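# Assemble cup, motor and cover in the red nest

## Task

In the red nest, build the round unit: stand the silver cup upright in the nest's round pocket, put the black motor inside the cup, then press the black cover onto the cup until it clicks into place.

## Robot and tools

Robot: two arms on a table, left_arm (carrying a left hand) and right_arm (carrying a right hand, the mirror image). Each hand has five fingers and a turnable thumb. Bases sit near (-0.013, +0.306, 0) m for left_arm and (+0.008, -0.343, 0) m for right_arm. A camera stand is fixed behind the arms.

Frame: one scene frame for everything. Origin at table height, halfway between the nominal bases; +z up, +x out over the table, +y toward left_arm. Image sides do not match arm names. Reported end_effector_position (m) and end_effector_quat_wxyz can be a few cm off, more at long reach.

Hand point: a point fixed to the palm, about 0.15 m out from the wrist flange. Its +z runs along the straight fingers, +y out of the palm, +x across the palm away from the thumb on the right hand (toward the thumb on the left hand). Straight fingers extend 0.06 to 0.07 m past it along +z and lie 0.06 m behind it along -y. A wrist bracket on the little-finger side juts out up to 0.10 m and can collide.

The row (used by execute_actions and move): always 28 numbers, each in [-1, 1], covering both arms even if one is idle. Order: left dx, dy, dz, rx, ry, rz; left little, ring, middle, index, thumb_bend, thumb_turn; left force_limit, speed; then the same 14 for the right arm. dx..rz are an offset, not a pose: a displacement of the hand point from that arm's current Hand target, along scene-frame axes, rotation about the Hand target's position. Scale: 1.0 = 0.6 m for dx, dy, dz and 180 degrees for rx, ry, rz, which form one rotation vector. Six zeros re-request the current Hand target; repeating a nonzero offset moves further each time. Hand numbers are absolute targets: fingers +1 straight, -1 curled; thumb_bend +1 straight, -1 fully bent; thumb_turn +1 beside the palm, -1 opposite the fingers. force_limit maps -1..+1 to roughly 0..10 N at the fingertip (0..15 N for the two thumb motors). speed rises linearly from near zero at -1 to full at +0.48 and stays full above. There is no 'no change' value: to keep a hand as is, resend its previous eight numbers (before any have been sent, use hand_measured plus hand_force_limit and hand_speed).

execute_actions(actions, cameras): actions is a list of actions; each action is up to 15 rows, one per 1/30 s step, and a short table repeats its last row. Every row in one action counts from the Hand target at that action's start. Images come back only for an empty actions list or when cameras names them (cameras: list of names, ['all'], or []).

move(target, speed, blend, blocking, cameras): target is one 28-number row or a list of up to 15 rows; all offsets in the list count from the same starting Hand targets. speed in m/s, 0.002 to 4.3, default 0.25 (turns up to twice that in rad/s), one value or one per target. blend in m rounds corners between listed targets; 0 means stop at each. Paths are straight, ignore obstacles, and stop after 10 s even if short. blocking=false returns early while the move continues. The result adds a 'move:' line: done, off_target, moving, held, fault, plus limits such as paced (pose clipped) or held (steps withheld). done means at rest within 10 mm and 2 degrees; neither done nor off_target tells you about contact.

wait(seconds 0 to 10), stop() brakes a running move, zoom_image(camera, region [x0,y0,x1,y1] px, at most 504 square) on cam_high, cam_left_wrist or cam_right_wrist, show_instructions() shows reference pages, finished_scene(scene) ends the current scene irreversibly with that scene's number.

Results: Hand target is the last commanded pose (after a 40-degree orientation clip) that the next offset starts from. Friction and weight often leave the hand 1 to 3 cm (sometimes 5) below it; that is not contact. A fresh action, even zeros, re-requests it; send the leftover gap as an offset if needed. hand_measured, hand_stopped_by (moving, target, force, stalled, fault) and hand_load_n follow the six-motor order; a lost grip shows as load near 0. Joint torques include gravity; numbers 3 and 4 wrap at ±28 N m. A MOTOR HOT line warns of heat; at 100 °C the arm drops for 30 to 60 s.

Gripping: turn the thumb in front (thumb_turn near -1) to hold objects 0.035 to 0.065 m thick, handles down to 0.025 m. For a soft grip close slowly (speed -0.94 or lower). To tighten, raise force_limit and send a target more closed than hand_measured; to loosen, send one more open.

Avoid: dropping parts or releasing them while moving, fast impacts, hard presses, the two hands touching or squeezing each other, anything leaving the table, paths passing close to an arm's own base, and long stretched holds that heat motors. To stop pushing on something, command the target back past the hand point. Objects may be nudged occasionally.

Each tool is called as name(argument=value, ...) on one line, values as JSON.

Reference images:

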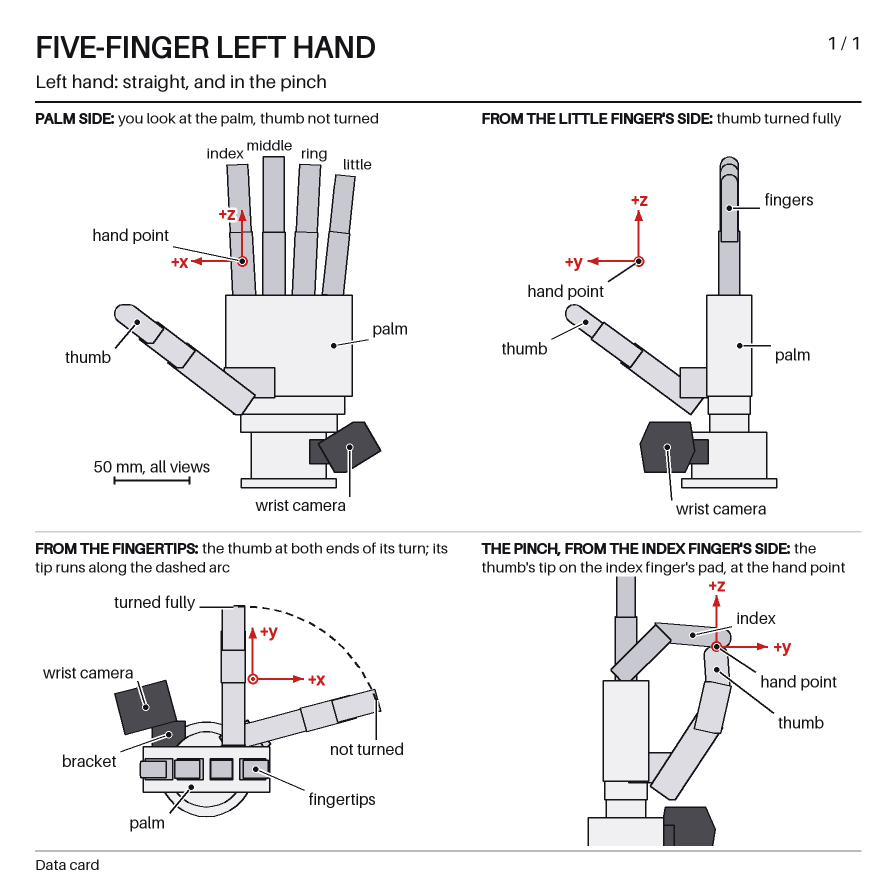

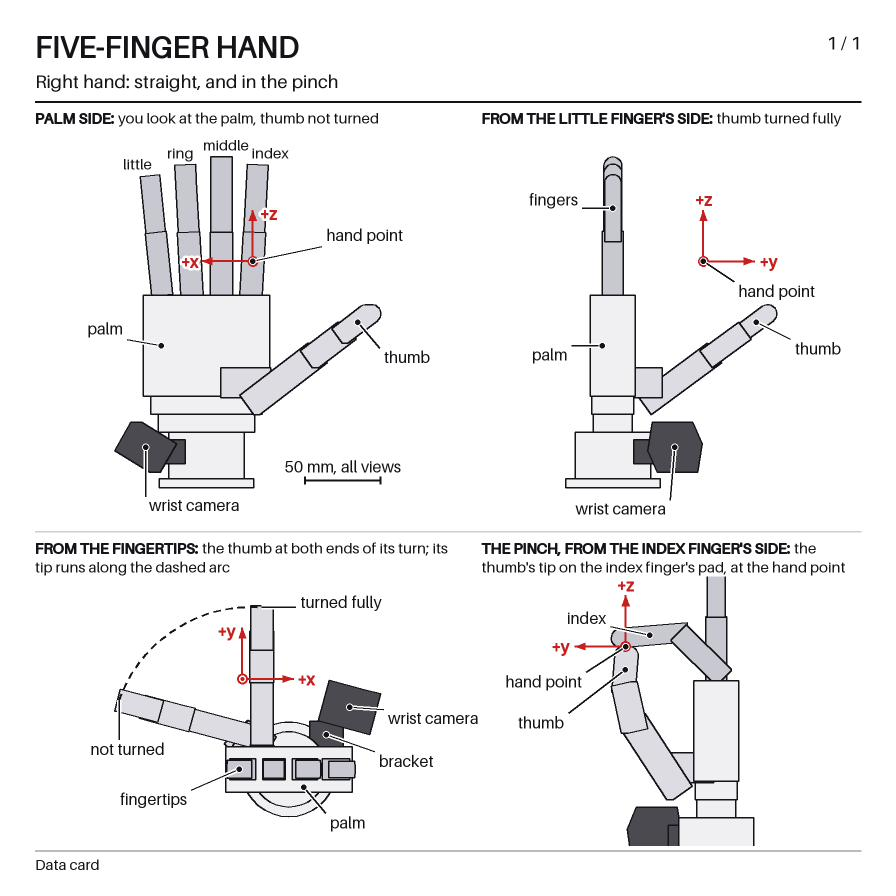

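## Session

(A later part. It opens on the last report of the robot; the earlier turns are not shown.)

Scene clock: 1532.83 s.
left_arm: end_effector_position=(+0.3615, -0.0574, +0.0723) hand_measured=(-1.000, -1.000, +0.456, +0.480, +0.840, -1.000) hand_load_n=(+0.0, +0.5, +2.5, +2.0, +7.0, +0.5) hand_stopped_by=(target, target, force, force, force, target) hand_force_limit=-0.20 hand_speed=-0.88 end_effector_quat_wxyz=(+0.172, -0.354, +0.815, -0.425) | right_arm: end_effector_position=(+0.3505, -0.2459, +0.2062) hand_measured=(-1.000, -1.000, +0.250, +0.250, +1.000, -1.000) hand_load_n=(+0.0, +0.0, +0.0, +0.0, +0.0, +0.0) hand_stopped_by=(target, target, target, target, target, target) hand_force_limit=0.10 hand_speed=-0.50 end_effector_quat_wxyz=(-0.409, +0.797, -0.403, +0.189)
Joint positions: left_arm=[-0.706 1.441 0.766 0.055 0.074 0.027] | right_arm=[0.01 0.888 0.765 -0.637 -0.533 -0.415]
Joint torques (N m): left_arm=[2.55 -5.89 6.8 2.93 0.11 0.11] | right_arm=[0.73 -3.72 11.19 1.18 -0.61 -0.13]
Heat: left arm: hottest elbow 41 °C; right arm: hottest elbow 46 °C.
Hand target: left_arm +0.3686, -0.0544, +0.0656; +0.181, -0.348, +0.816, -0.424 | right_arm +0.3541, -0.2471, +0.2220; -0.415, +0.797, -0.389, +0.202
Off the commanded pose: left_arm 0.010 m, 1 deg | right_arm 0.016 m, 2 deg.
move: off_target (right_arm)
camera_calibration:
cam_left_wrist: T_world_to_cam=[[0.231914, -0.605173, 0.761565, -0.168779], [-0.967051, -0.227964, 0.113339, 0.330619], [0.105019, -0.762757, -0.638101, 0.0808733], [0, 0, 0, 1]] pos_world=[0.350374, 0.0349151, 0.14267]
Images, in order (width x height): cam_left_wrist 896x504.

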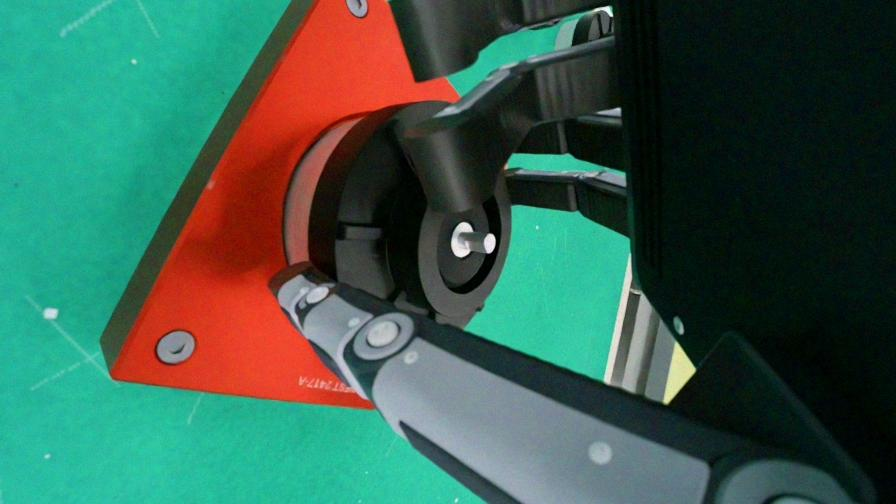

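move(target=[[0,0,0.006,0,0,0,-1,-1,0.55,0.57,0.92,-1,-0.2,-0.88,0,0,0,0,0,0,-1,-1,0.25,0.25,1,-1,0.1,-0.5],[0,0,0.006,0,0,0,-1,-1,0.85,0.85,1,-1,-0.2,-0.6,0,0,0,0,0,0,-1,-1,0.25,0.25,1,-1,0.1,-0.5],[0.02,-0.02,0.14,0,0,0,-1,-1,0.85,0.85,1,-1,-0.2,-0.6,0,0,0,0,0,0,-1,-1,0.25,0.25,1,-1,0.1,-0.5]], speed=0.08, cameras=["all"])

zoom_image(camera="cam_left_wrist", region=[200, 60, 480, 340])

zoom_image(camera="cam_right_wrist", region=[430, 210, 570, 370])

Scene clock: 1548.93 s.
left_arm: end_effector_position=(+0.3608, -0.0580, +0.1174) hand_measured=(-1.000, -1.000, +0.850, +0.850, +1.000, -1.000) hand_load_n=(+0.0, +0.0, +0.0, +0.0, +0.0, +0.0) hand_stopped_by=(target, target, target, target, target, target) hand_force_limit=-0.20 hand_speed=-0.60 end_effector_quat_wxyz=(+0.164, -0.359, +0.825, -0.404) | right_arm: end_effector_position=(+0.3505, -0.2459, +0.2062) hand_measured=(-1.000, -1.000, +0.250, +0.250, +1.000, -1.000) hand_load_n=(+0.5, +0.0, +0.0, +0.0, +0.0, +0.0) hand_stopped_by=(target, target, target, target, target, target) hand_force_limit=0.10 hand_speed=-0.50 end_effector_quat_wxyz=(-0.409, +0.797, -0.403, +0.189)
Joint positions: left_arm=[-0.711 1.375 0.871 -0.167 0.066 0.027] | right_arm=[0.01 0.888 0.765 -0.637 -0.533 -0.415]
Joint torques (N m): left_arm=[1.96 -7.65 11.54 1.61 -0.05 0.06] | right_arm=[0.67 -3.72 11.19 1.17 -0.61 -0.13]
Heat: left arm: hottest elbow 41 °C; right arm: hottest elbow 46 °C.
Hand target: left_arm +0.3806, -0.0664, +0.1496; +0.181, -0.348, +0.816, -0.424 | right_arm +0.3541, -0.2471, +0.2220; -0.415, +0.797, -0.389, +0.202
Off the commanded pose: left_arm 0.039 m, 4 deg | right_arm 0.016 m, 2 deg.
move: off_target (left_arm, right_arm)
camera_calibration:
cam_left_wrist: T_world_to_cam=[[0.26075, -0.63217, 0.729637, -0.211566], [-0.961934, -0.234177, 0.14087, 0.319253], [0.08181, -0.738594, -0.669168, 0.122581], [0, 0, 0, 1]] pos_world=[0.352238, 0.0315535, 0.19142]
cam_right_wrist: T_world_to_cam=[[-0.266034, -0.535971, -0.801225, 0.130221], [-0.944413, 0.311466, 0.105225, 0.389751], [0.193157, 0.784681, -0.589039, 0.360057], [0, 0, 0, 1]] pos_world=[0.333182, -0.33413, 0.275412]

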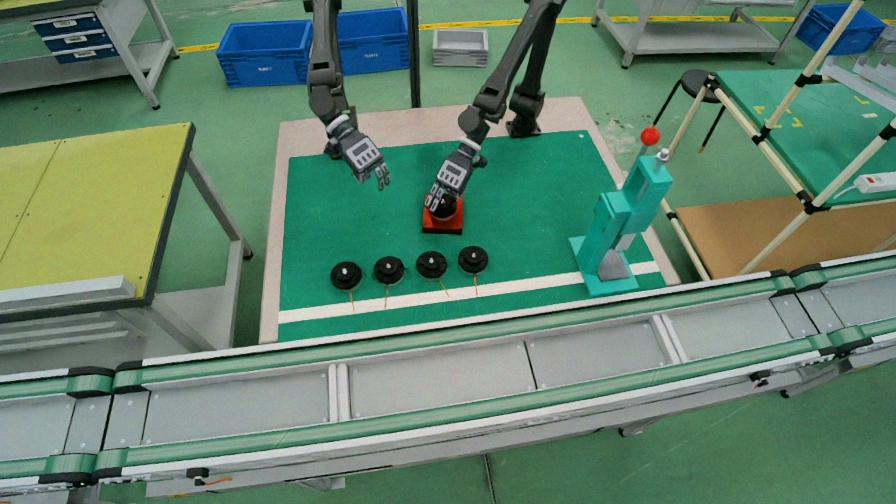

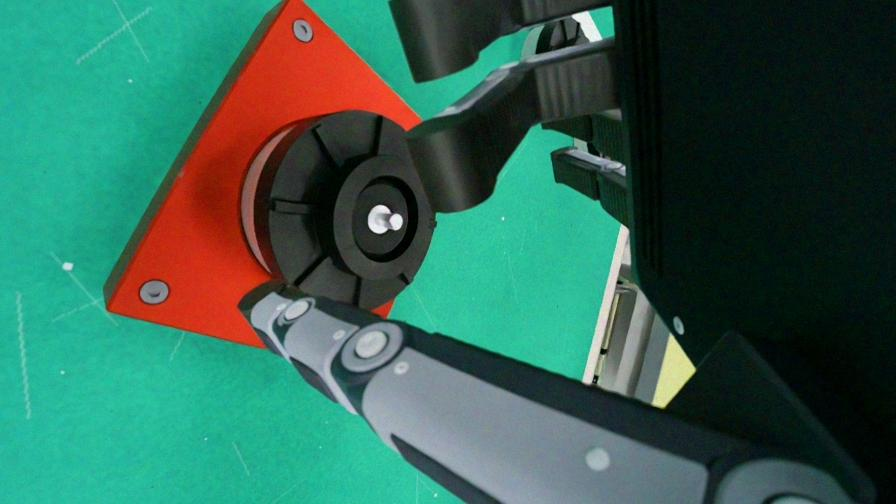

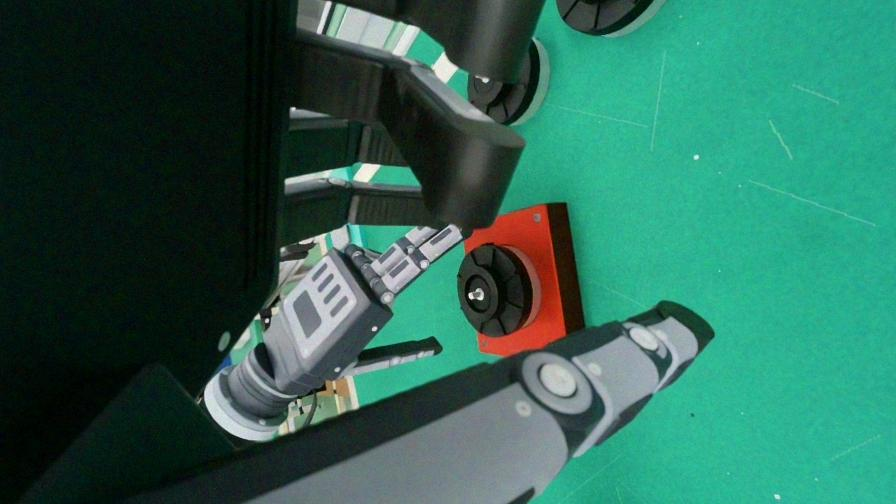

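Scaled by 1.800 from the camera's 896x504 image, which has a finer 1280x720 frame.

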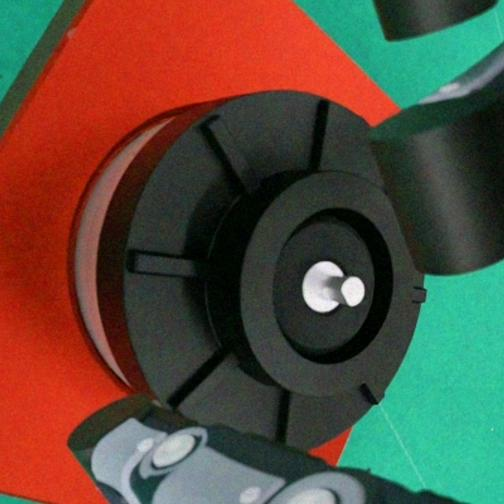

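Scaled by 3.150 from the camera's 896x504 image, which has a finer 1280x720 frame.

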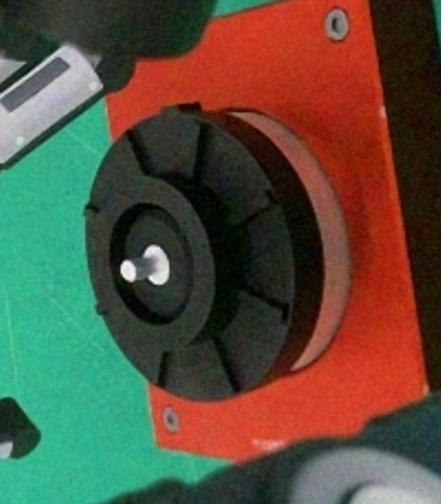

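move(target=[[-0.009,0.363,0.075,0,0,0,-1,-1,0.85,0.85,1,-1,-0.2,-0.6,-0.03,0,0.05,-0.197,0.252,0,-1,-1,-1,-1,1,-1,0.1,-0.2],[-0.009,0.363,0.075,0,0,0,-1,-1,0.85,0.85,1,-1,-0.2,-0.6,-0.0567,0.318,-0.05,-0.197,0.252,0,-1,-1,-1,-1,1,-1,0.1,-0.2]], speed=0.25, cameras=["all"])

zoom_image(camera="cam_high", region=[400, 170, 480, 240])

Scene clock: 1587.30 s.
left_arm: end_effector_position=(+0.3723, +0.1463, +0.1860) hand_measured=(-1.000, -1.000, +0.850, +0.850, +1.000, -1.000) hand_load_n=(+0.0, +0.0, +0.0, +0.0, +0.0, +0.0) hand_stopped_by=(target, target, target, target, target, target) hand_force_limit=-0.20 hand_speed=-0.60 end_effector_quat_wxyz=(+0.170, -0.358, +0.815, -0.422) | right_arm: end_effector_position=(+0.3032, -0.0734, +0.1784) hand_measured=(-1.000, -1.000, -1.000, -1.000, +1.000, -1.000) hand_load_n=(+0.0, +0.0, +0.0, +0.0, +0.0, +0.0) hand_stopped_by=(target, target, target, target, target, target) hand_force_limit=0.10 hand_speed=-0.20 end_effector_quat_wxyz=(+0.050, +0.900, -0.432, -0.025)
Joint positions: left_arm=[-0.174 1.07 0.809 -0.466 0.491 0.366] | right_arm=[0.688 1.632 1.458 -1.508 -0.001 -0.012]
Joint torques (N m): left_arm=[1.96 -4.48 9.06 1.51 0.33 0.11] | right_arm=[1.55 -10.17 12.57 0.83 0.01 0.15]
Heat: left arm: hottest elbow 44 °C; right arm: hottest elbow 46 °C.
Hand target: left_arm +0.3752, +0.1514, +0.1946; +0.181, -0.348, +0.816, -0.424 | right_arm +0.3201, -0.0563, +0.1920; +0.020, +0.898, -0.439, -0.010
Off the commanded pose: left_arm 0.010 m, 2 deg | right_arm 0.028 m, 4 deg.
move: off_target (right_arm)
camera_calibration:
cam_left_wrist: T_world_to_cam=[[0.241917, -0.606198, 0.757628, -0.137393], [-0.964813, -0.233183, 0.121498, 0.373038], [0.103014, -0.760361, -0.641279, 0.308576], [0, 0, 0, 1]] pos_world=[0.361362, 0.238328, 0.256653]
cam_right_wrist: T_world_to_cam=[[-0.56402, -0.823092, 0.066339, 0.102303], [-0.678606, 0.507785, 0.530705, 0.152316], [-0.470505, 0.25431, -0.844956, 0.425334], [0, 0, 0, 1]] pos_world=[0.361186, -0.101305, 0.271767]

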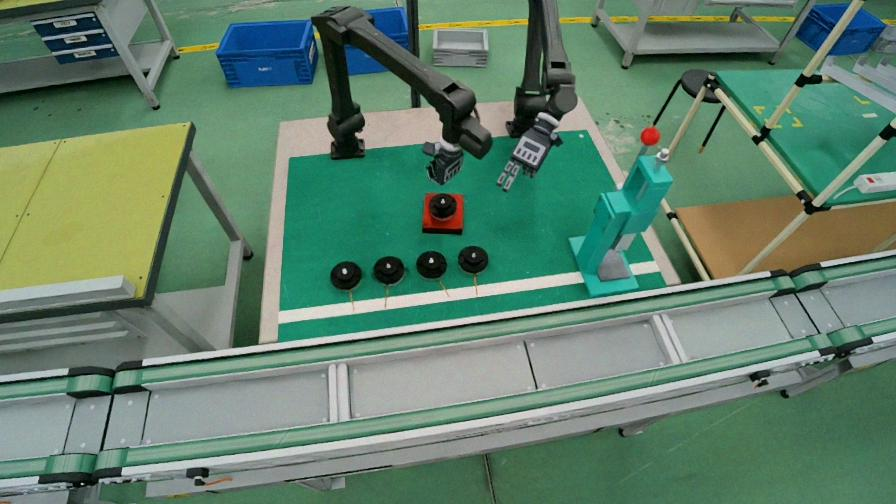

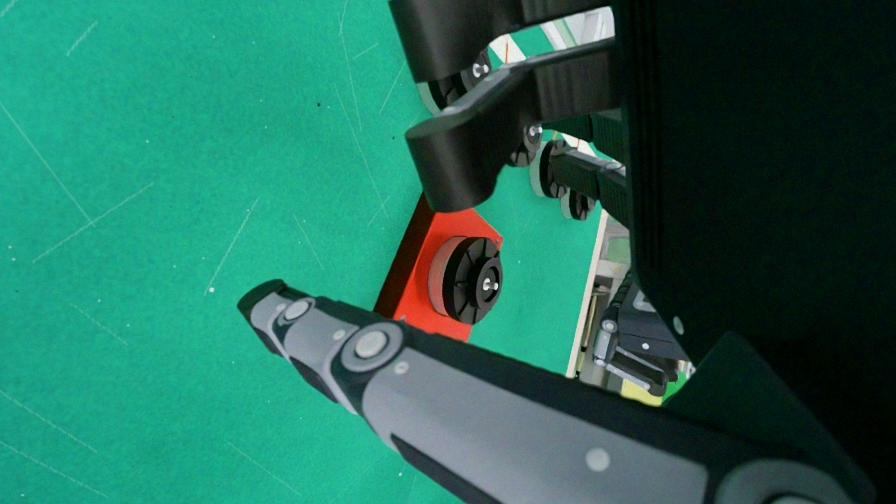

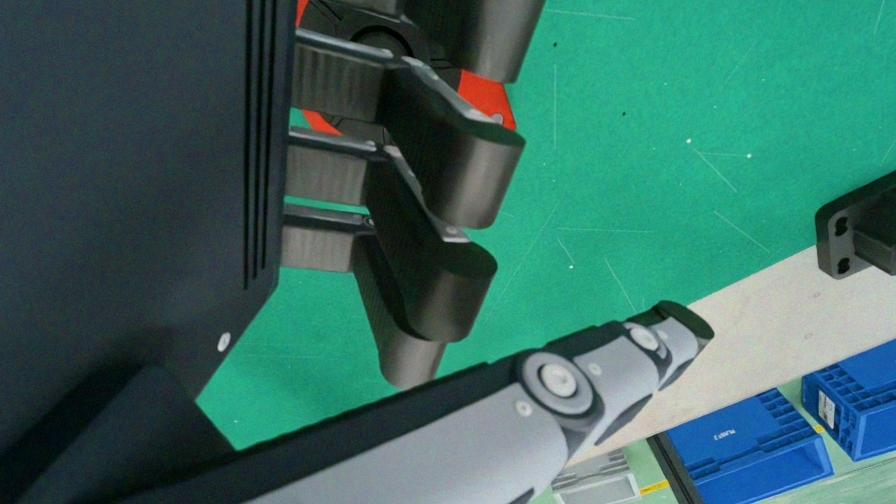

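Scaled by 6.300 from the camera's 896x504 image, which has a finer 1280x720 frame.

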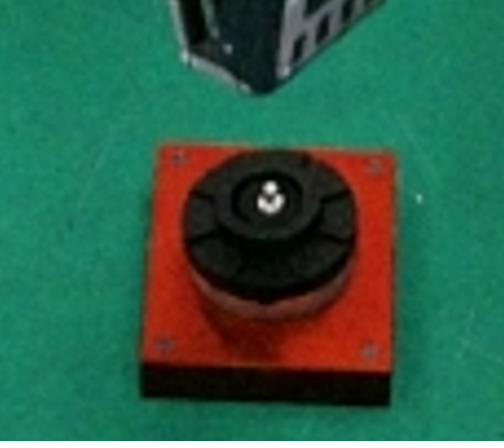

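move(target=[0,0,0,0,0,0,-1,-1,0.85,0.85,1,-1,-0.2,-0.6,-0.0133,-0.01,-0.12,0,0,0,-1,-1,-1,-1,1,-1,0.1,-0.2], speed=0.15, cameras=["all"])

zoom_image(camera="cam_high", region=[400, 160, 480, 240])

zoom_image(camera="cam_left_wrist", region=[400, 200, 640, 400])

Scene clock: 1607.60 s.
left_arm: end_effector_position=(+0.3723, +0.1463, +0.1860) hand_measured=(-1.000, -1.000, +0.850, +0.850, +1.000, -1.000) hand_load_n=(+0.0, +0.0, +0.0, +0.0, +0.0, +0.0) hand_stopped_by=(target, target, target, target, target, target) hand_force_limit=-0.20 hand_speed=-0.60 end_effector_quat_wxyz=(+0.170, -0.358, +0.815, -0.422) | right_arm: end_effector_position=(+0.3104, -0.0677, +0.1226) hand_measured=(-1.000, -1.000, -1.000, -1.000, +1.000, -1.000) hand_load_n=(+0.0, +0.0, +0.0, +0.0, +0.0, +0.0) hand_stopped_by=(target, target, target, target, target, target) hand_force_limit=0.10 hand_speed=-0.20 end_effector_quat_wxyz=(+0.027, +0.901, -0.433, -0.014)
Joint positions: left_arm=[-0.174 1.07 0.809 -0.466 0.491 0.366] | right_arm=[0.688 1.654 1.346 -1.324 -0.001 -0.01]
Joint torques (N m): left_arm=[2.2 -4.42 9.09 1.46 0.33 0.12] | right_arm=[1.55 -10.52 7.15 1.11 0.03 0.13]
Heat: left arm: hottest elbow 44 °C; right arm: hottest elbow 45 °C.
Hand target: left_arm +0.3752, +0.1514, +0.1946; +0.181, -0.348, +0.816, -0.424 | right_arm +0.3121, -0.0623, +0.1200; +0.020, +0.898, -0.439, -0.010
Off the commanded pose: left_arm 0.010 m, 2 deg | right_arm 0.006 m, 1 deg.
move: done
camera_calibration:
cam_left_wrist: T_world_to_cam=[[0.241917, -0.606198, 0.757628, -0.137393], [-0.964813, -0.233183, 0.121498, 0.373038], [0.103014, -0.760361, -0.641279, 0.308576], [0, 0, 0, 1]] pos_world=[0.361362, 0.238328, 0.256653]
cam_right_wrist: T_world_to_cam=[[-0.56698, -0.823532, 0.0181265, 0.12155], [-0.698799, 0.492522, 0.518751, 0.190521], [-0.436136, 0.281454, -0.854733, 0.372511], [0, 0, 0, 1]] pos_world=[0.364517, -0.0985805, 0.217361]

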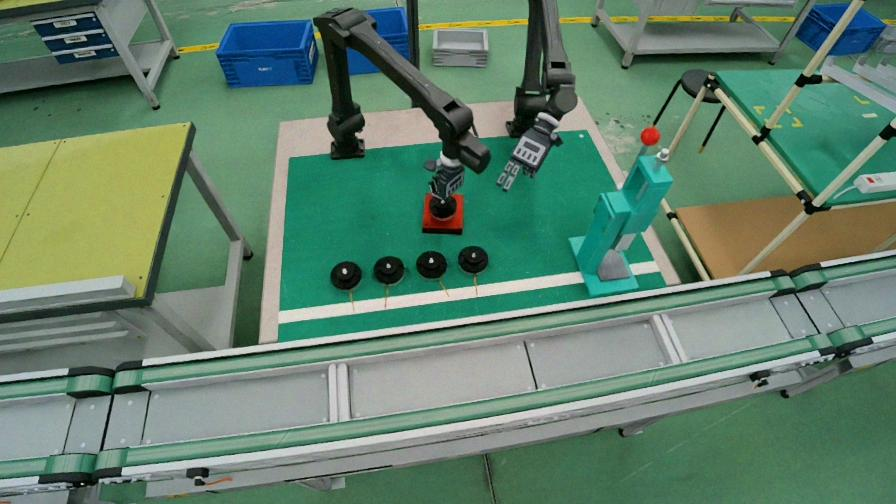

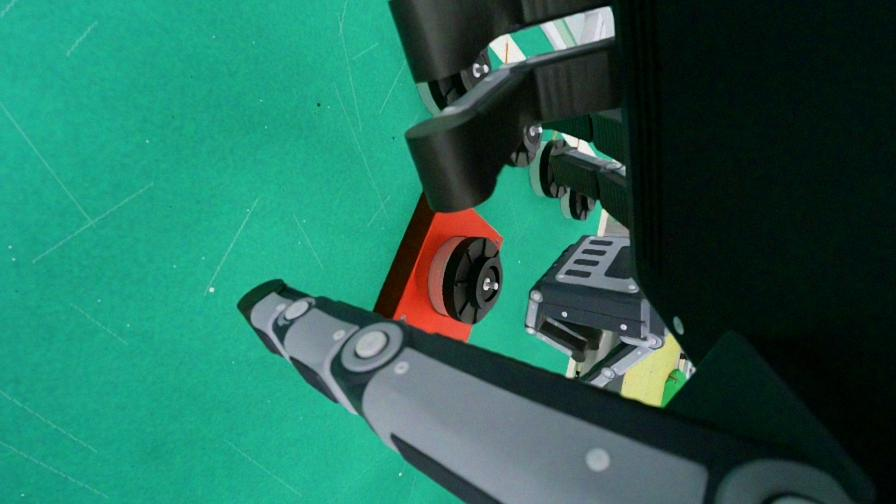

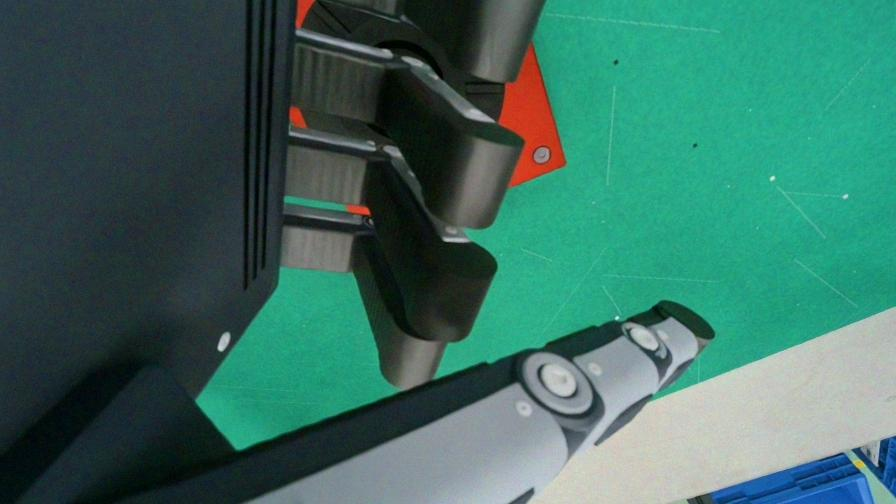

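Scaled by 6.300 from the camera's 896x504 image, which has a finer 1280x720 frame.

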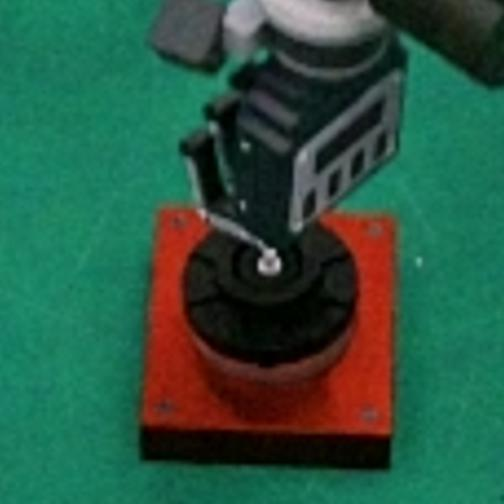

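Scaled by 2.100 from the camera's 896x504 image, which has a finer 1280x720 frame.

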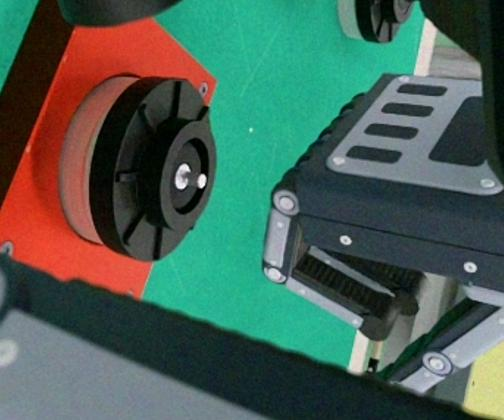

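zoom_image(camera="cam_high", region=[422, 155, 472, 215])

zoom_image(camera="cam_left_wrist", region=[500, 220, 620, 350])

Scaled by 8.400 from the camera's 896x504 image, which has a finer 1280x720 frame.

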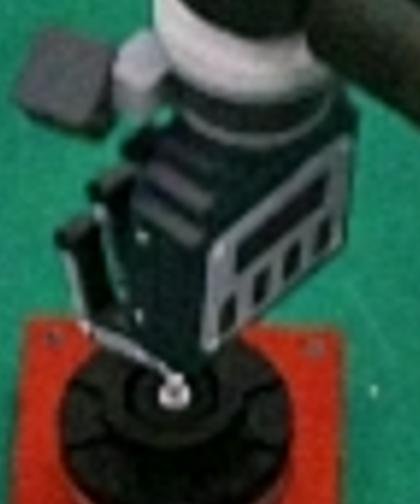

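Scaled by 3.877 from the camera's 896x504 image, which has a finer 1280x720 frame.

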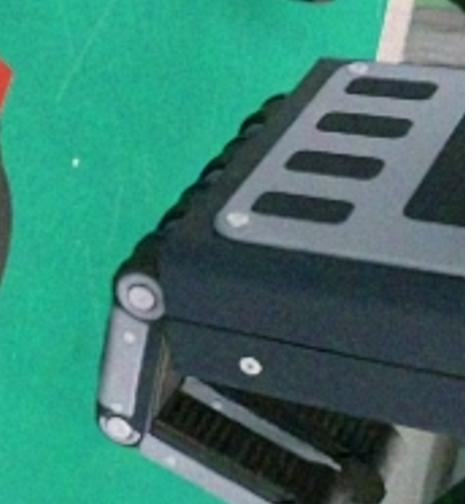

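move(target=[0,0,0,0,0,0,-1,-1,0.85,0.85,1,-1,-0.2,-0.6,-0.0125,-0.0115,-0.046,0,0,0,-1,-1,-1,-1,1,-1,0.1,-0.2], speed=0.1, cameras=["all"])

zoom_image(camera="cam_high", region=[422, 165, 472, 225])

zoom_image(camera="cam_left_wrist", region=[440, 220, 600, 350])

Scene clock: 1705.10 s.
left_arm: end_effector_position=(+0.3723, +0.1463, +0.1860) hand_measured=(-1.000, -1.000, +0.850, +0.850, +1.000, -1.000) hand_load_n=(+0.0, +0.0, +0.0, +0.0, +0.0, +0.0) hand_stopped_by=(target, target, target, target, target, target) hand_force_limit=-0.20 hand_speed=-0.60 end_effector_quat_wxyz=(+0.170, -0.358, +0.815, -0.422) | right_arm: end_effector_position=(+0.3031, -0.0734, +0.0955) hand_measured=(-1.000, -1.000, -1.000, -1.000, +1.000, -1.000) hand_load_n=(+0.0, +0.0, +0.0, +0.0, -0.5, +0.0) hand_stopped_by=(target, target, target, target, target, target) hand_force_limit=0.10 hand_speed=-0.20 end_effector_quat_wxyz=(+0.027, +0.901, -0.433, -0.014)
Joint positions: left_arm=[-0.174 1.07 0.809 -0.466 0.491 0.366] | right_arm=[0.688 1.654 1.271 -1.247 -0.001 -0.01]
Joint torques (N m): left_arm=[1.9 -4.25 8.94 1.43 0.34 0.12] | right_arm=[1.49 -10.29 6.8 1.13 0.03 0.12]
Heat: left arm: hottest elbow 43 °C; right arm: hottest elbow 41 °C.
Hand target: left_arm +0.3752, +0.1514, +0.1946; +0.181, -0.348, +0.816, -0.424 | right_arm +0.3046, -0.0692, +0.0924; +0.020, +0.898, -0.439, -0.010
Off the commanded pose: left_arm 0.010 m, 2 deg | right_arm 0.005 m, 1 deg.
move: done
camera_calibration:
cam_left_wrist: T_world_to_cam=[[0.241917, -0.606198, 0.757628, -0.137393], [-0.964813, -0.233183, 0.121498, 0.373038], [0.103014, -0.760361, -0.641279, 0.308576], [0, 0, 0, 1]] pos_world=[0.361362, 0.238328, 0.256653]
cam_right_wrist: T_world_to_cam=[[-0.566957, -0.823579, 0.016658, 0.11328], [-0.699432, 0.491979, 0.518412, 0.202429], [-0.435148, 0.282266, -0.854969, 0.347486], [0, 0, 0, 1]] pos_world=[0.357018, -0.10438, 0.190261]

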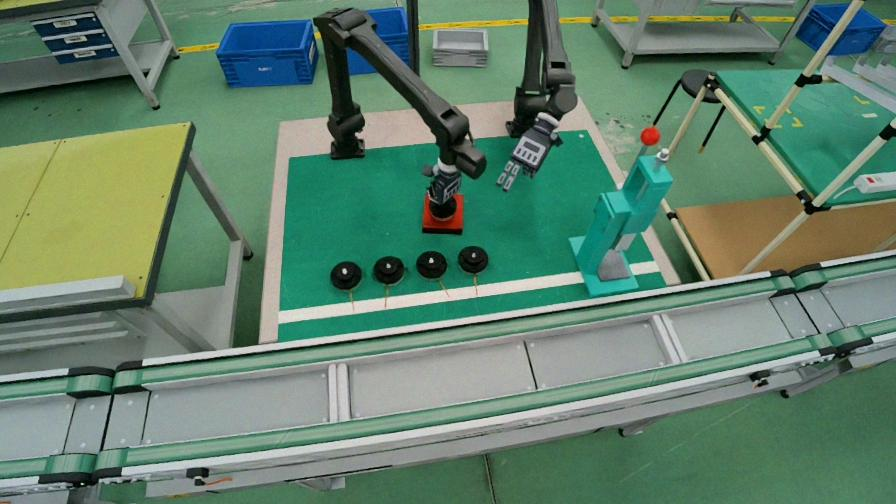

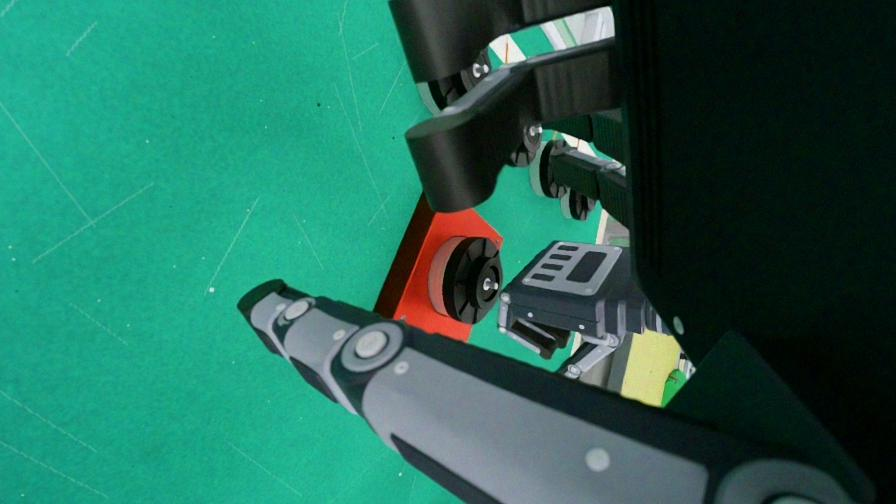

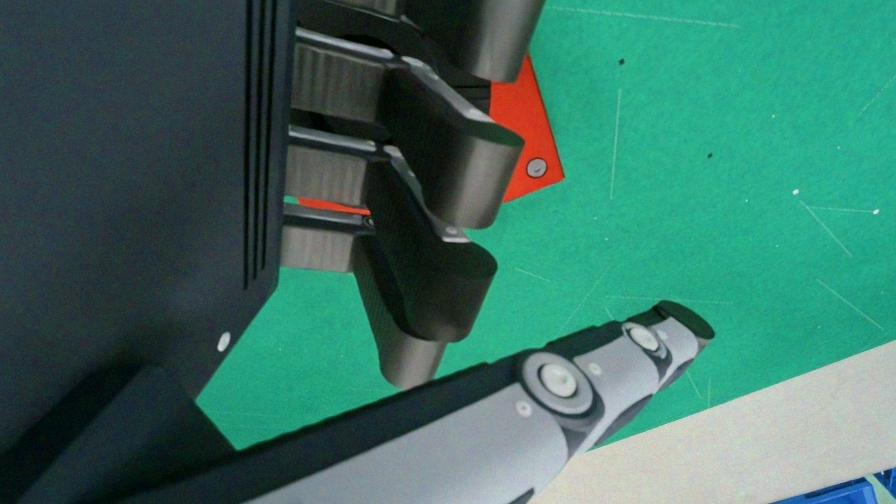

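Scaled by 8.400 from the camera's 896x504 image, which has a finer 1280x720 frame.

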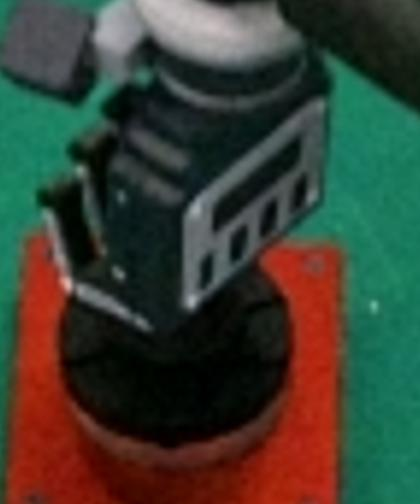

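Scaled by 3.150 from the camera's 896x504 image, which has a finer 1280x720 frame.

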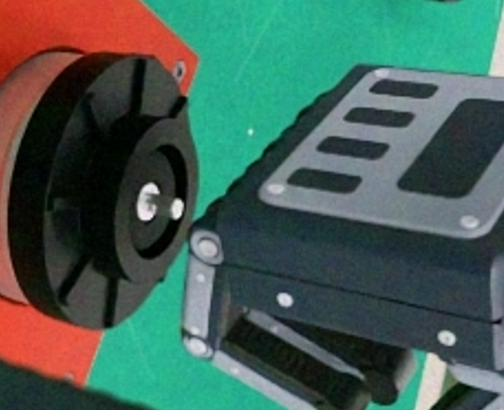

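move(target=[0,0,0,0,0,0,-1,-1,0.85,0.85,1,-1,-0.2,-0.6,0.0,0.0,-0.0257,0,0,0,-1,-1,-1,-1,1,-1,0.1,-0.2], speed=0.06, cameras=["cam_left_wrist"])

zoom_image(camera="cam_left_wrist", region=[400, 200, 560, 340])

Scene clock: 1720.57 s.
left_arm: end_effector_position=(+0.3723, +0.1463, +0.1860) hand_measured=(-1.000, -1.000, +0.850, +0.850, +1.000, -1.000) hand_load_n=(+0.0, +0.0, +0.0, +0.0, +0.0, +0.0) hand_stopped_by=(target, target, target, target, target, target) hand_force_limit=-0.20 hand_speed=-0.60 end_effector_quat_wxyz=(+0.170, -0.358, +0.815, -0.422) | right_arm: end_effector_position=(+0.3035, -0.0731, +0.0821) hand_measured=(-1.000, -1.000, -1.000, -1.000, +1.000, -1.000) hand_load_n=(+0.0, +0.0, +0.0, +0.0, +0.0, +0.0) hand_stopped_by=(target, target, target, target, target, target) hand_force_limit=0.10 hand_speed=-0.20 end_effector_quat_wxyz=(+0.024, +0.901, -0.433, -0.012)
Joint positions: left_arm=[-0.174 1.07 0.809 -0.466 0.491 0.366] | right_arm=[0.688 1.665 1.248 -1.208 -0.001 -0.01]
Joint torques (N m): left_arm=[1.79 -4.54 9.14 1.37 0.36 0.11] | right_arm=[1.49 -9.93 6.78 1.11 0.03 0.12]
Heat: left arm: hottest elbow 43 °C; right arm: hottest elbow 41 °C.
Hand target: left_arm +0.3752, +0.1514, +0.1946; +0.181, -0.348, +0.816, -0.424 | right_arm +0.3046, -0.0692, +0.0770; +0.020, +0.898, -0.439, -0.010
Off the commanded pose: left_arm 0.010 m, 2 deg | right_arm 0.006 m, 1 deg.
move: done
camera_calibration:
cam_left_wrist: T_world_to_cam=[[0.241917, -0.606198, 0.757628, -0.137393], [-0.964813, -0.233183, 0.121498, 0.373038], [0.103014, -0.760361, -0.641279, 0.308576], [0, 0, 0, 1]] pos_world=[0.361362, 0.238328, 0.256653]
Images, in order (width x height): cam_left_wrist 896x504.

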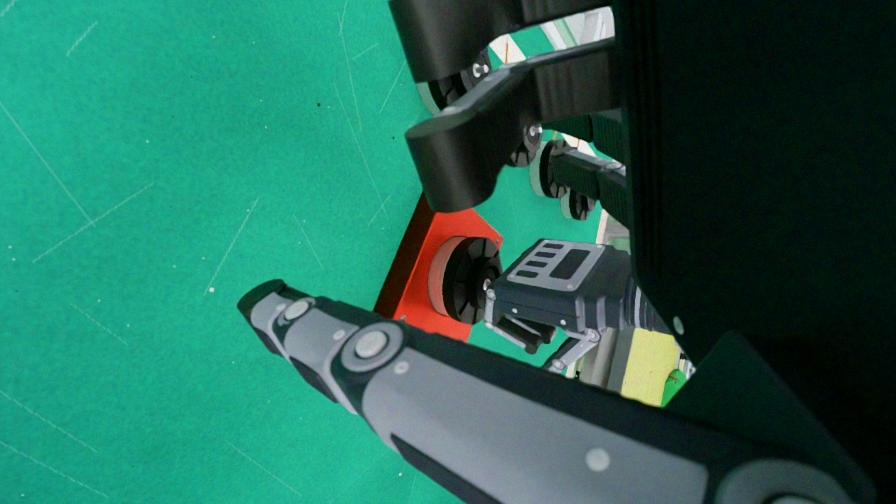

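Scaled by 3.150 from the camera's 896x504 image, which has a finer 1280x720 frame.

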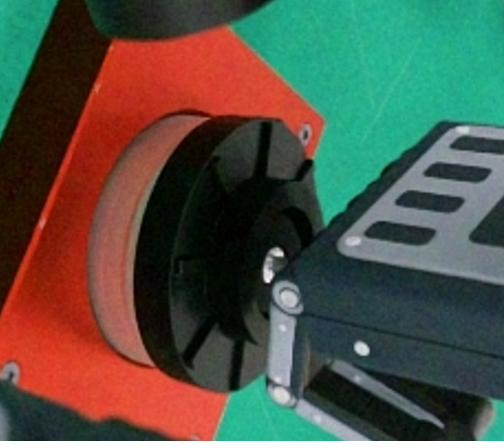

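move(target=[0,0,0,0,0,0,-1,-1,0.85,0.85,1,-1,-0.2,-0.6,0.0,0.0,-0.018,0,0,0,-1,-1,-1,-1,1,-1,0.1,-0.2], speed=0.06, cameras=["cam_left_wrist"])

zoom_image(camera="cam_left_wrist", region=[400, 200, 560, 340])

Scene clock: 1740.27 s.
left_arm: end_effector_position=(+0.3723, +0.1463, +0.1860) hand_measured=(-1.000, -1.000, +0.850, +0.850, +1.000, -1.000) hand_load_n=(+0.0, +0.0, +0.0, +0.0, +0.5, +0.0) hand_stopped_by=(target, target, target, target, target, target) hand_force_limit=-0.20 hand_speed=-0.60 end_effector_quat_wxyz=(+0.170, -0.358, +0.815, -0.422) | right_arm: end_effector_position=(+0.3033, -0.0732, +0.0731) hand_measured=(-1.000, -1.000, -1.000, -1.000, +1.000, -1.000) hand_load_n=(+0.0, +0.0, -0.5, +0.0, +0.0, +0.0) hand_stopped_by=(target, target, target, target, target, target) hand_force_limit=0.10 hand_speed=-0.20 end_effector_quat_wxyz=(+0.024, +0.901, -0.433, -0.012)
Joint positions: left_arm=[-0.174 1.07 0.809 -0.466 0.491 0.366] | right_arm=[0.688 1.674 1.234 -1.185 -0.001 -0.01]
Joint torques (N m): left_arm=[1.9 -4.48 9.03 1.39 0.35 0.11] | right_arm=[1.49 -10.23 6.42 1.32 0.02 0.12]
Heat: left arm: hottest elbow 43 °C; right arm: hottest elbow 40 °C.
Hand target: left_arm +0.3752, +0.1514, +0.1946; +0.181, -0.348, +0.816, -0.424 | right_arm +0.3046, -0.0692, +0.0662; +0.020, +0.898, -0.439, -0.010
Off the commanded pose: left_arm 0.010 m, 2 deg | right_arm 0.008 m, 1 deg.
move: done
camera_calibration:
cam_left_wrist: T_world_to_cam=[[0.241917, -0.606198, 0.757628, -0.137393], [-0.964813, -0.233183, 0.121498, 0.373038], [0.103014, -0.760361, -0.641279, 0.308576], [0, 0, 0, 1]] pos_world=[0.361362, 0.238328, 0.256653]
Images, in order (width x height): cam_left_wrist 896x504.

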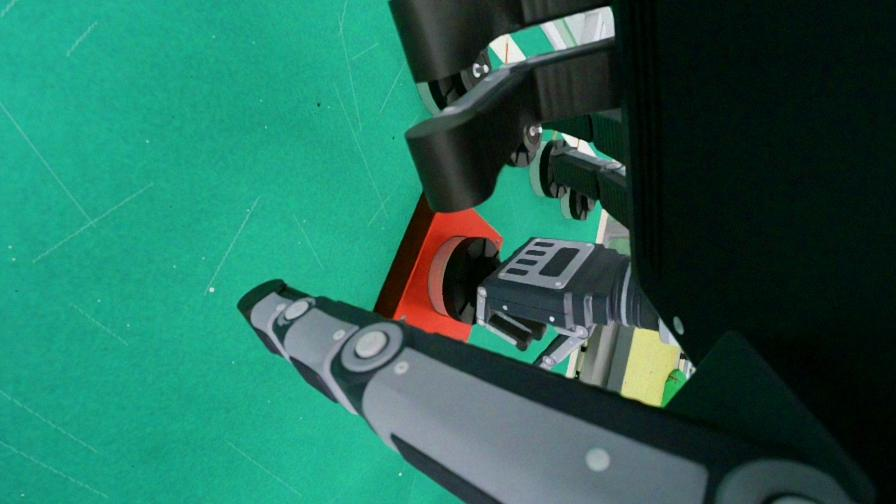

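Scaled by 3.150 from the camera's 896x504 image, which has a finer 1280x720 frame.

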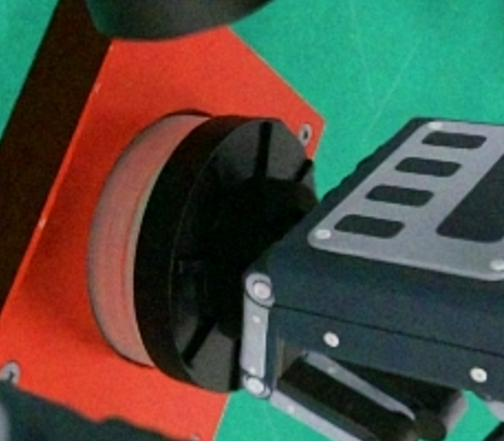

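move(target=[0,0,0,0,0,0,-1,-1,0.85,0.85,1,-1,-0.2,-0.6,0.0,0.0,-0.025,0,0,0,-1,-1,-1,-1,1,-1,0.1,-0.2], speed=0.06, cameras=["cam_left_wrist"])

zoom_image(camera="cam_left_wrist", region=[400, 200, 560, 340])

Scene clock: 1747.83 s.
left_arm: end_effector_position=(+0.3723, +0.1463, +0.1860) hand_measured=(-1.000, -1.000, +0.850, +0.850, +1.000, -1.000) hand_load_n=(+0.0, +0.0, +0.0, +0.0, +0.0, +0.0) hand_stopped_by=(target, target, target, target, target, target) hand_force_limit=-0.20 hand_speed=-0.60 end_effector_quat_wxyz=(+0.170, -0.358, +0.815, -0.422) | right_arm: end_effector_position=(+0.3048, -0.0717, +0.0714) hand_measured=(-1.000, -1.000, -1.000, -1.000, +1.000, -1.000) hand_load_n=(+0.0, +0.5, -2.5, +0.0, +0.0, +0.0) hand_stopped_by=(target, target, target, target, target, target) hand_force_limit=0.10 hand_speed=-0.20 end_effector_quat_wxyz=(+0.017, +0.901, -0.433, -0.010)
Joint positions: left_arm=[-0.174 1.07 0.809 -0.466 0.491 0.366] | right_arm=[0.688 1.671 1.228 -1.168 -0.002 -0.01]
Joint torques (N m): left_arm=[1.73 -4.13 9.1 1.4 0.34 0.1] | right_arm=[1.44 -8.59 5.18 2.07 -0.11 0.12]
Heat: left arm: hottest elbow 43 °C; right arm: hottest elbow 40 °C.
Hand target: left_arm +0.3752, +0.1514, +0.1946; +0.181, -0.348, +0.816, -0.424 | right_arm +0.3046, -0.0692, +0.0512; +0.020, +0.898, -0.439, -0.010
Off the commanded pose: left_arm 0.010 m, 2 deg | right_arm 0.020 m, 1 deg.
move: off_target (right_arm)
camera_calibration:
cam_left_wrist: T_world_to_cam=[[0.241917, -0.606198, 0.757628, -0.137393], [-0.964813, -0.233183, 0.121498, 0.373038], [0.103014, -0.760361, -0.641279, 0.308576], [0, 0, 0, 1]] pos_world=[0.361362, 0.238328, 0.256653]
Images, in order (width x height): cam_left_wrist 896x504.

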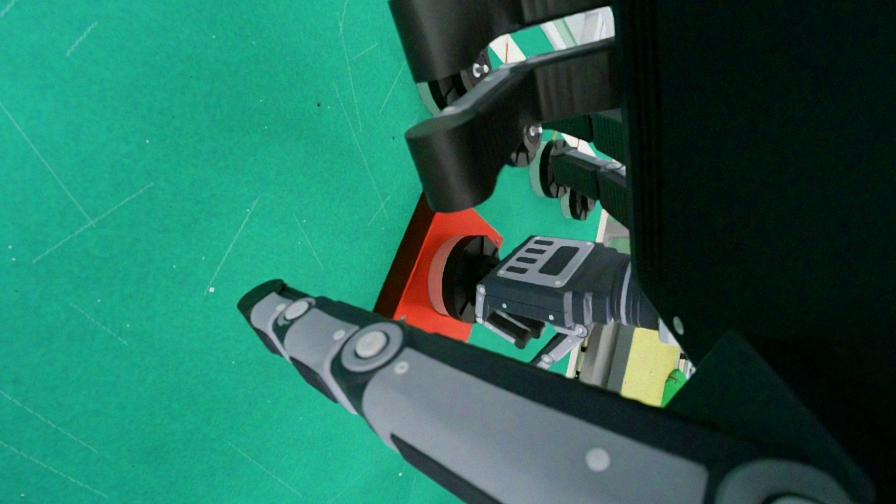

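Scaled by 3.150 from the camera's 896x504 image, which has a finer 1280x720 frame.

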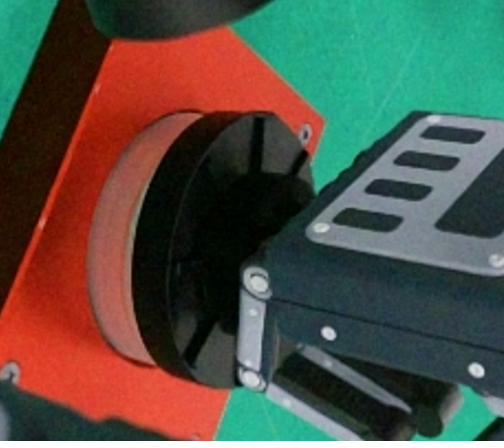

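move(target=[0,0,0,0,0,0,-1,-1,0.85,0.85,1,-1,-0.2,-0.6,-0.003,-0.003,-0.05,0,0,0,-1,-1,-1,-1,1,-1,0.1,-0.2], speed=0.08, cameras=["cam_left_wrist"])

zoom_image(camera="cam_left_wrist", region=[400, 200, 560, 340])

Scene clock: 1762.90 s.
left_arm: end_effector_position=(+0.3723, +0.1463, +0.1860) hand_measured=(-1.000, -1.000, +0.850, +0.850, +1.000, -1.000) hand_load_n=(+0.0, +0.0, +0.0, +0.0, +0.0, +0.0) hand_stopped_by=(target, target, target, target, target, target) hand_force_limit=-0.20 hand_speed=-0.60 end_effector_quat_wxyz=(+0.170, -0.358, +0.815, -0.422) | right_arm: end_effector_position=(+0.3043, -0.0713, +0.0676) hand_measured=(-1.000, -1.000, -1.000, -1.000, +1.000, -1.000) hand_load_n=(+0.0, +0.0, -5.5, +0.0, +0.0, +0.0) hand_stopped_by=(target, target, target, target, target, target) hand_force_limit=0.10 hand_speed=-0.20 end_effector_quat_wxyz=(-0.001, +0.901, -0.433, -0.003)
Joint positions: left_arm=[-0.174 1.07 0.809 -0.466 0.491 0.366] | right_arm=[0.688 1.648 1.194 -1.119 -0.005 -0.01]
Joint torques (N m): left_arm=[1.9 -4.48 9.06 1.47 0.32 0.12] | right_arm=[1.03 -5.01 3.93 3.28 -0.07 0.1]
Heat: left arm: hottest elbow 43 °C; right arm: hottest elbow 40 °C.
Hand target: left_arm +0.3752, +0.1514, +0.1946; +0.181, -0.348, +0.816, -0.424 | right_arm +0.3028, -0.0710, +0.0212; +0.020, +0.898, -0.439, -0.010
Off the commanded pose: left_arm 0.010 m, 2 deg | right_arm 0.046 m, 3 deg.
move: off_target (right_arm)
camera_calibration:
cam_left_wrist: T_world_to_cam=[[0.241917, -0.606198, 0.757628, -0.137393], [-0.964813, -0.233183, 0.121498, 0.373038], [0.103014, -0.760361, -0.641279, 0.308576], [0, 0, 0, 1]] pos_world=[0.361362, 0.238328, 0.256653]
Images, in order (width x height): cam_left_wrist 896x504.

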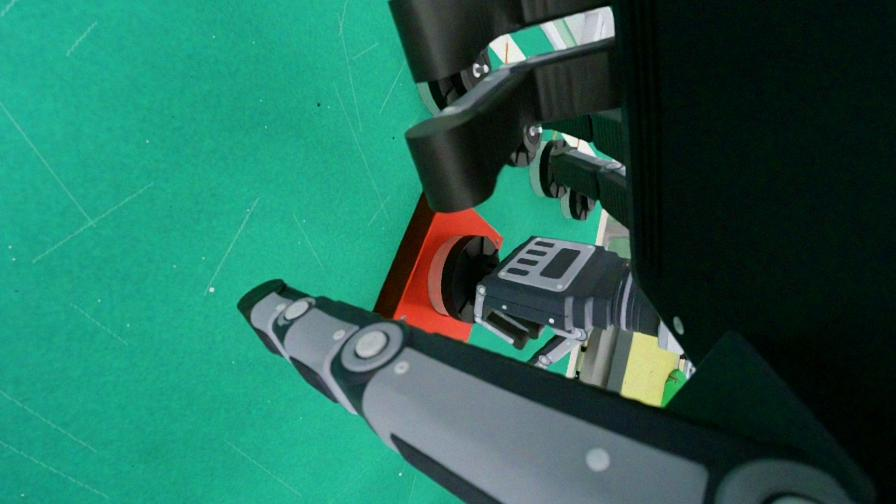

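Scaled by 3.150 from the camera's 896x504 image, which has a finer 1280x720 frame.

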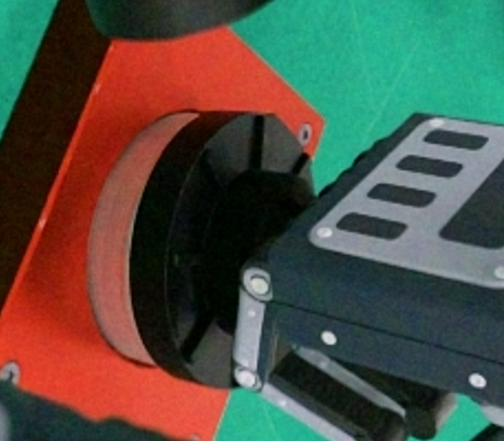

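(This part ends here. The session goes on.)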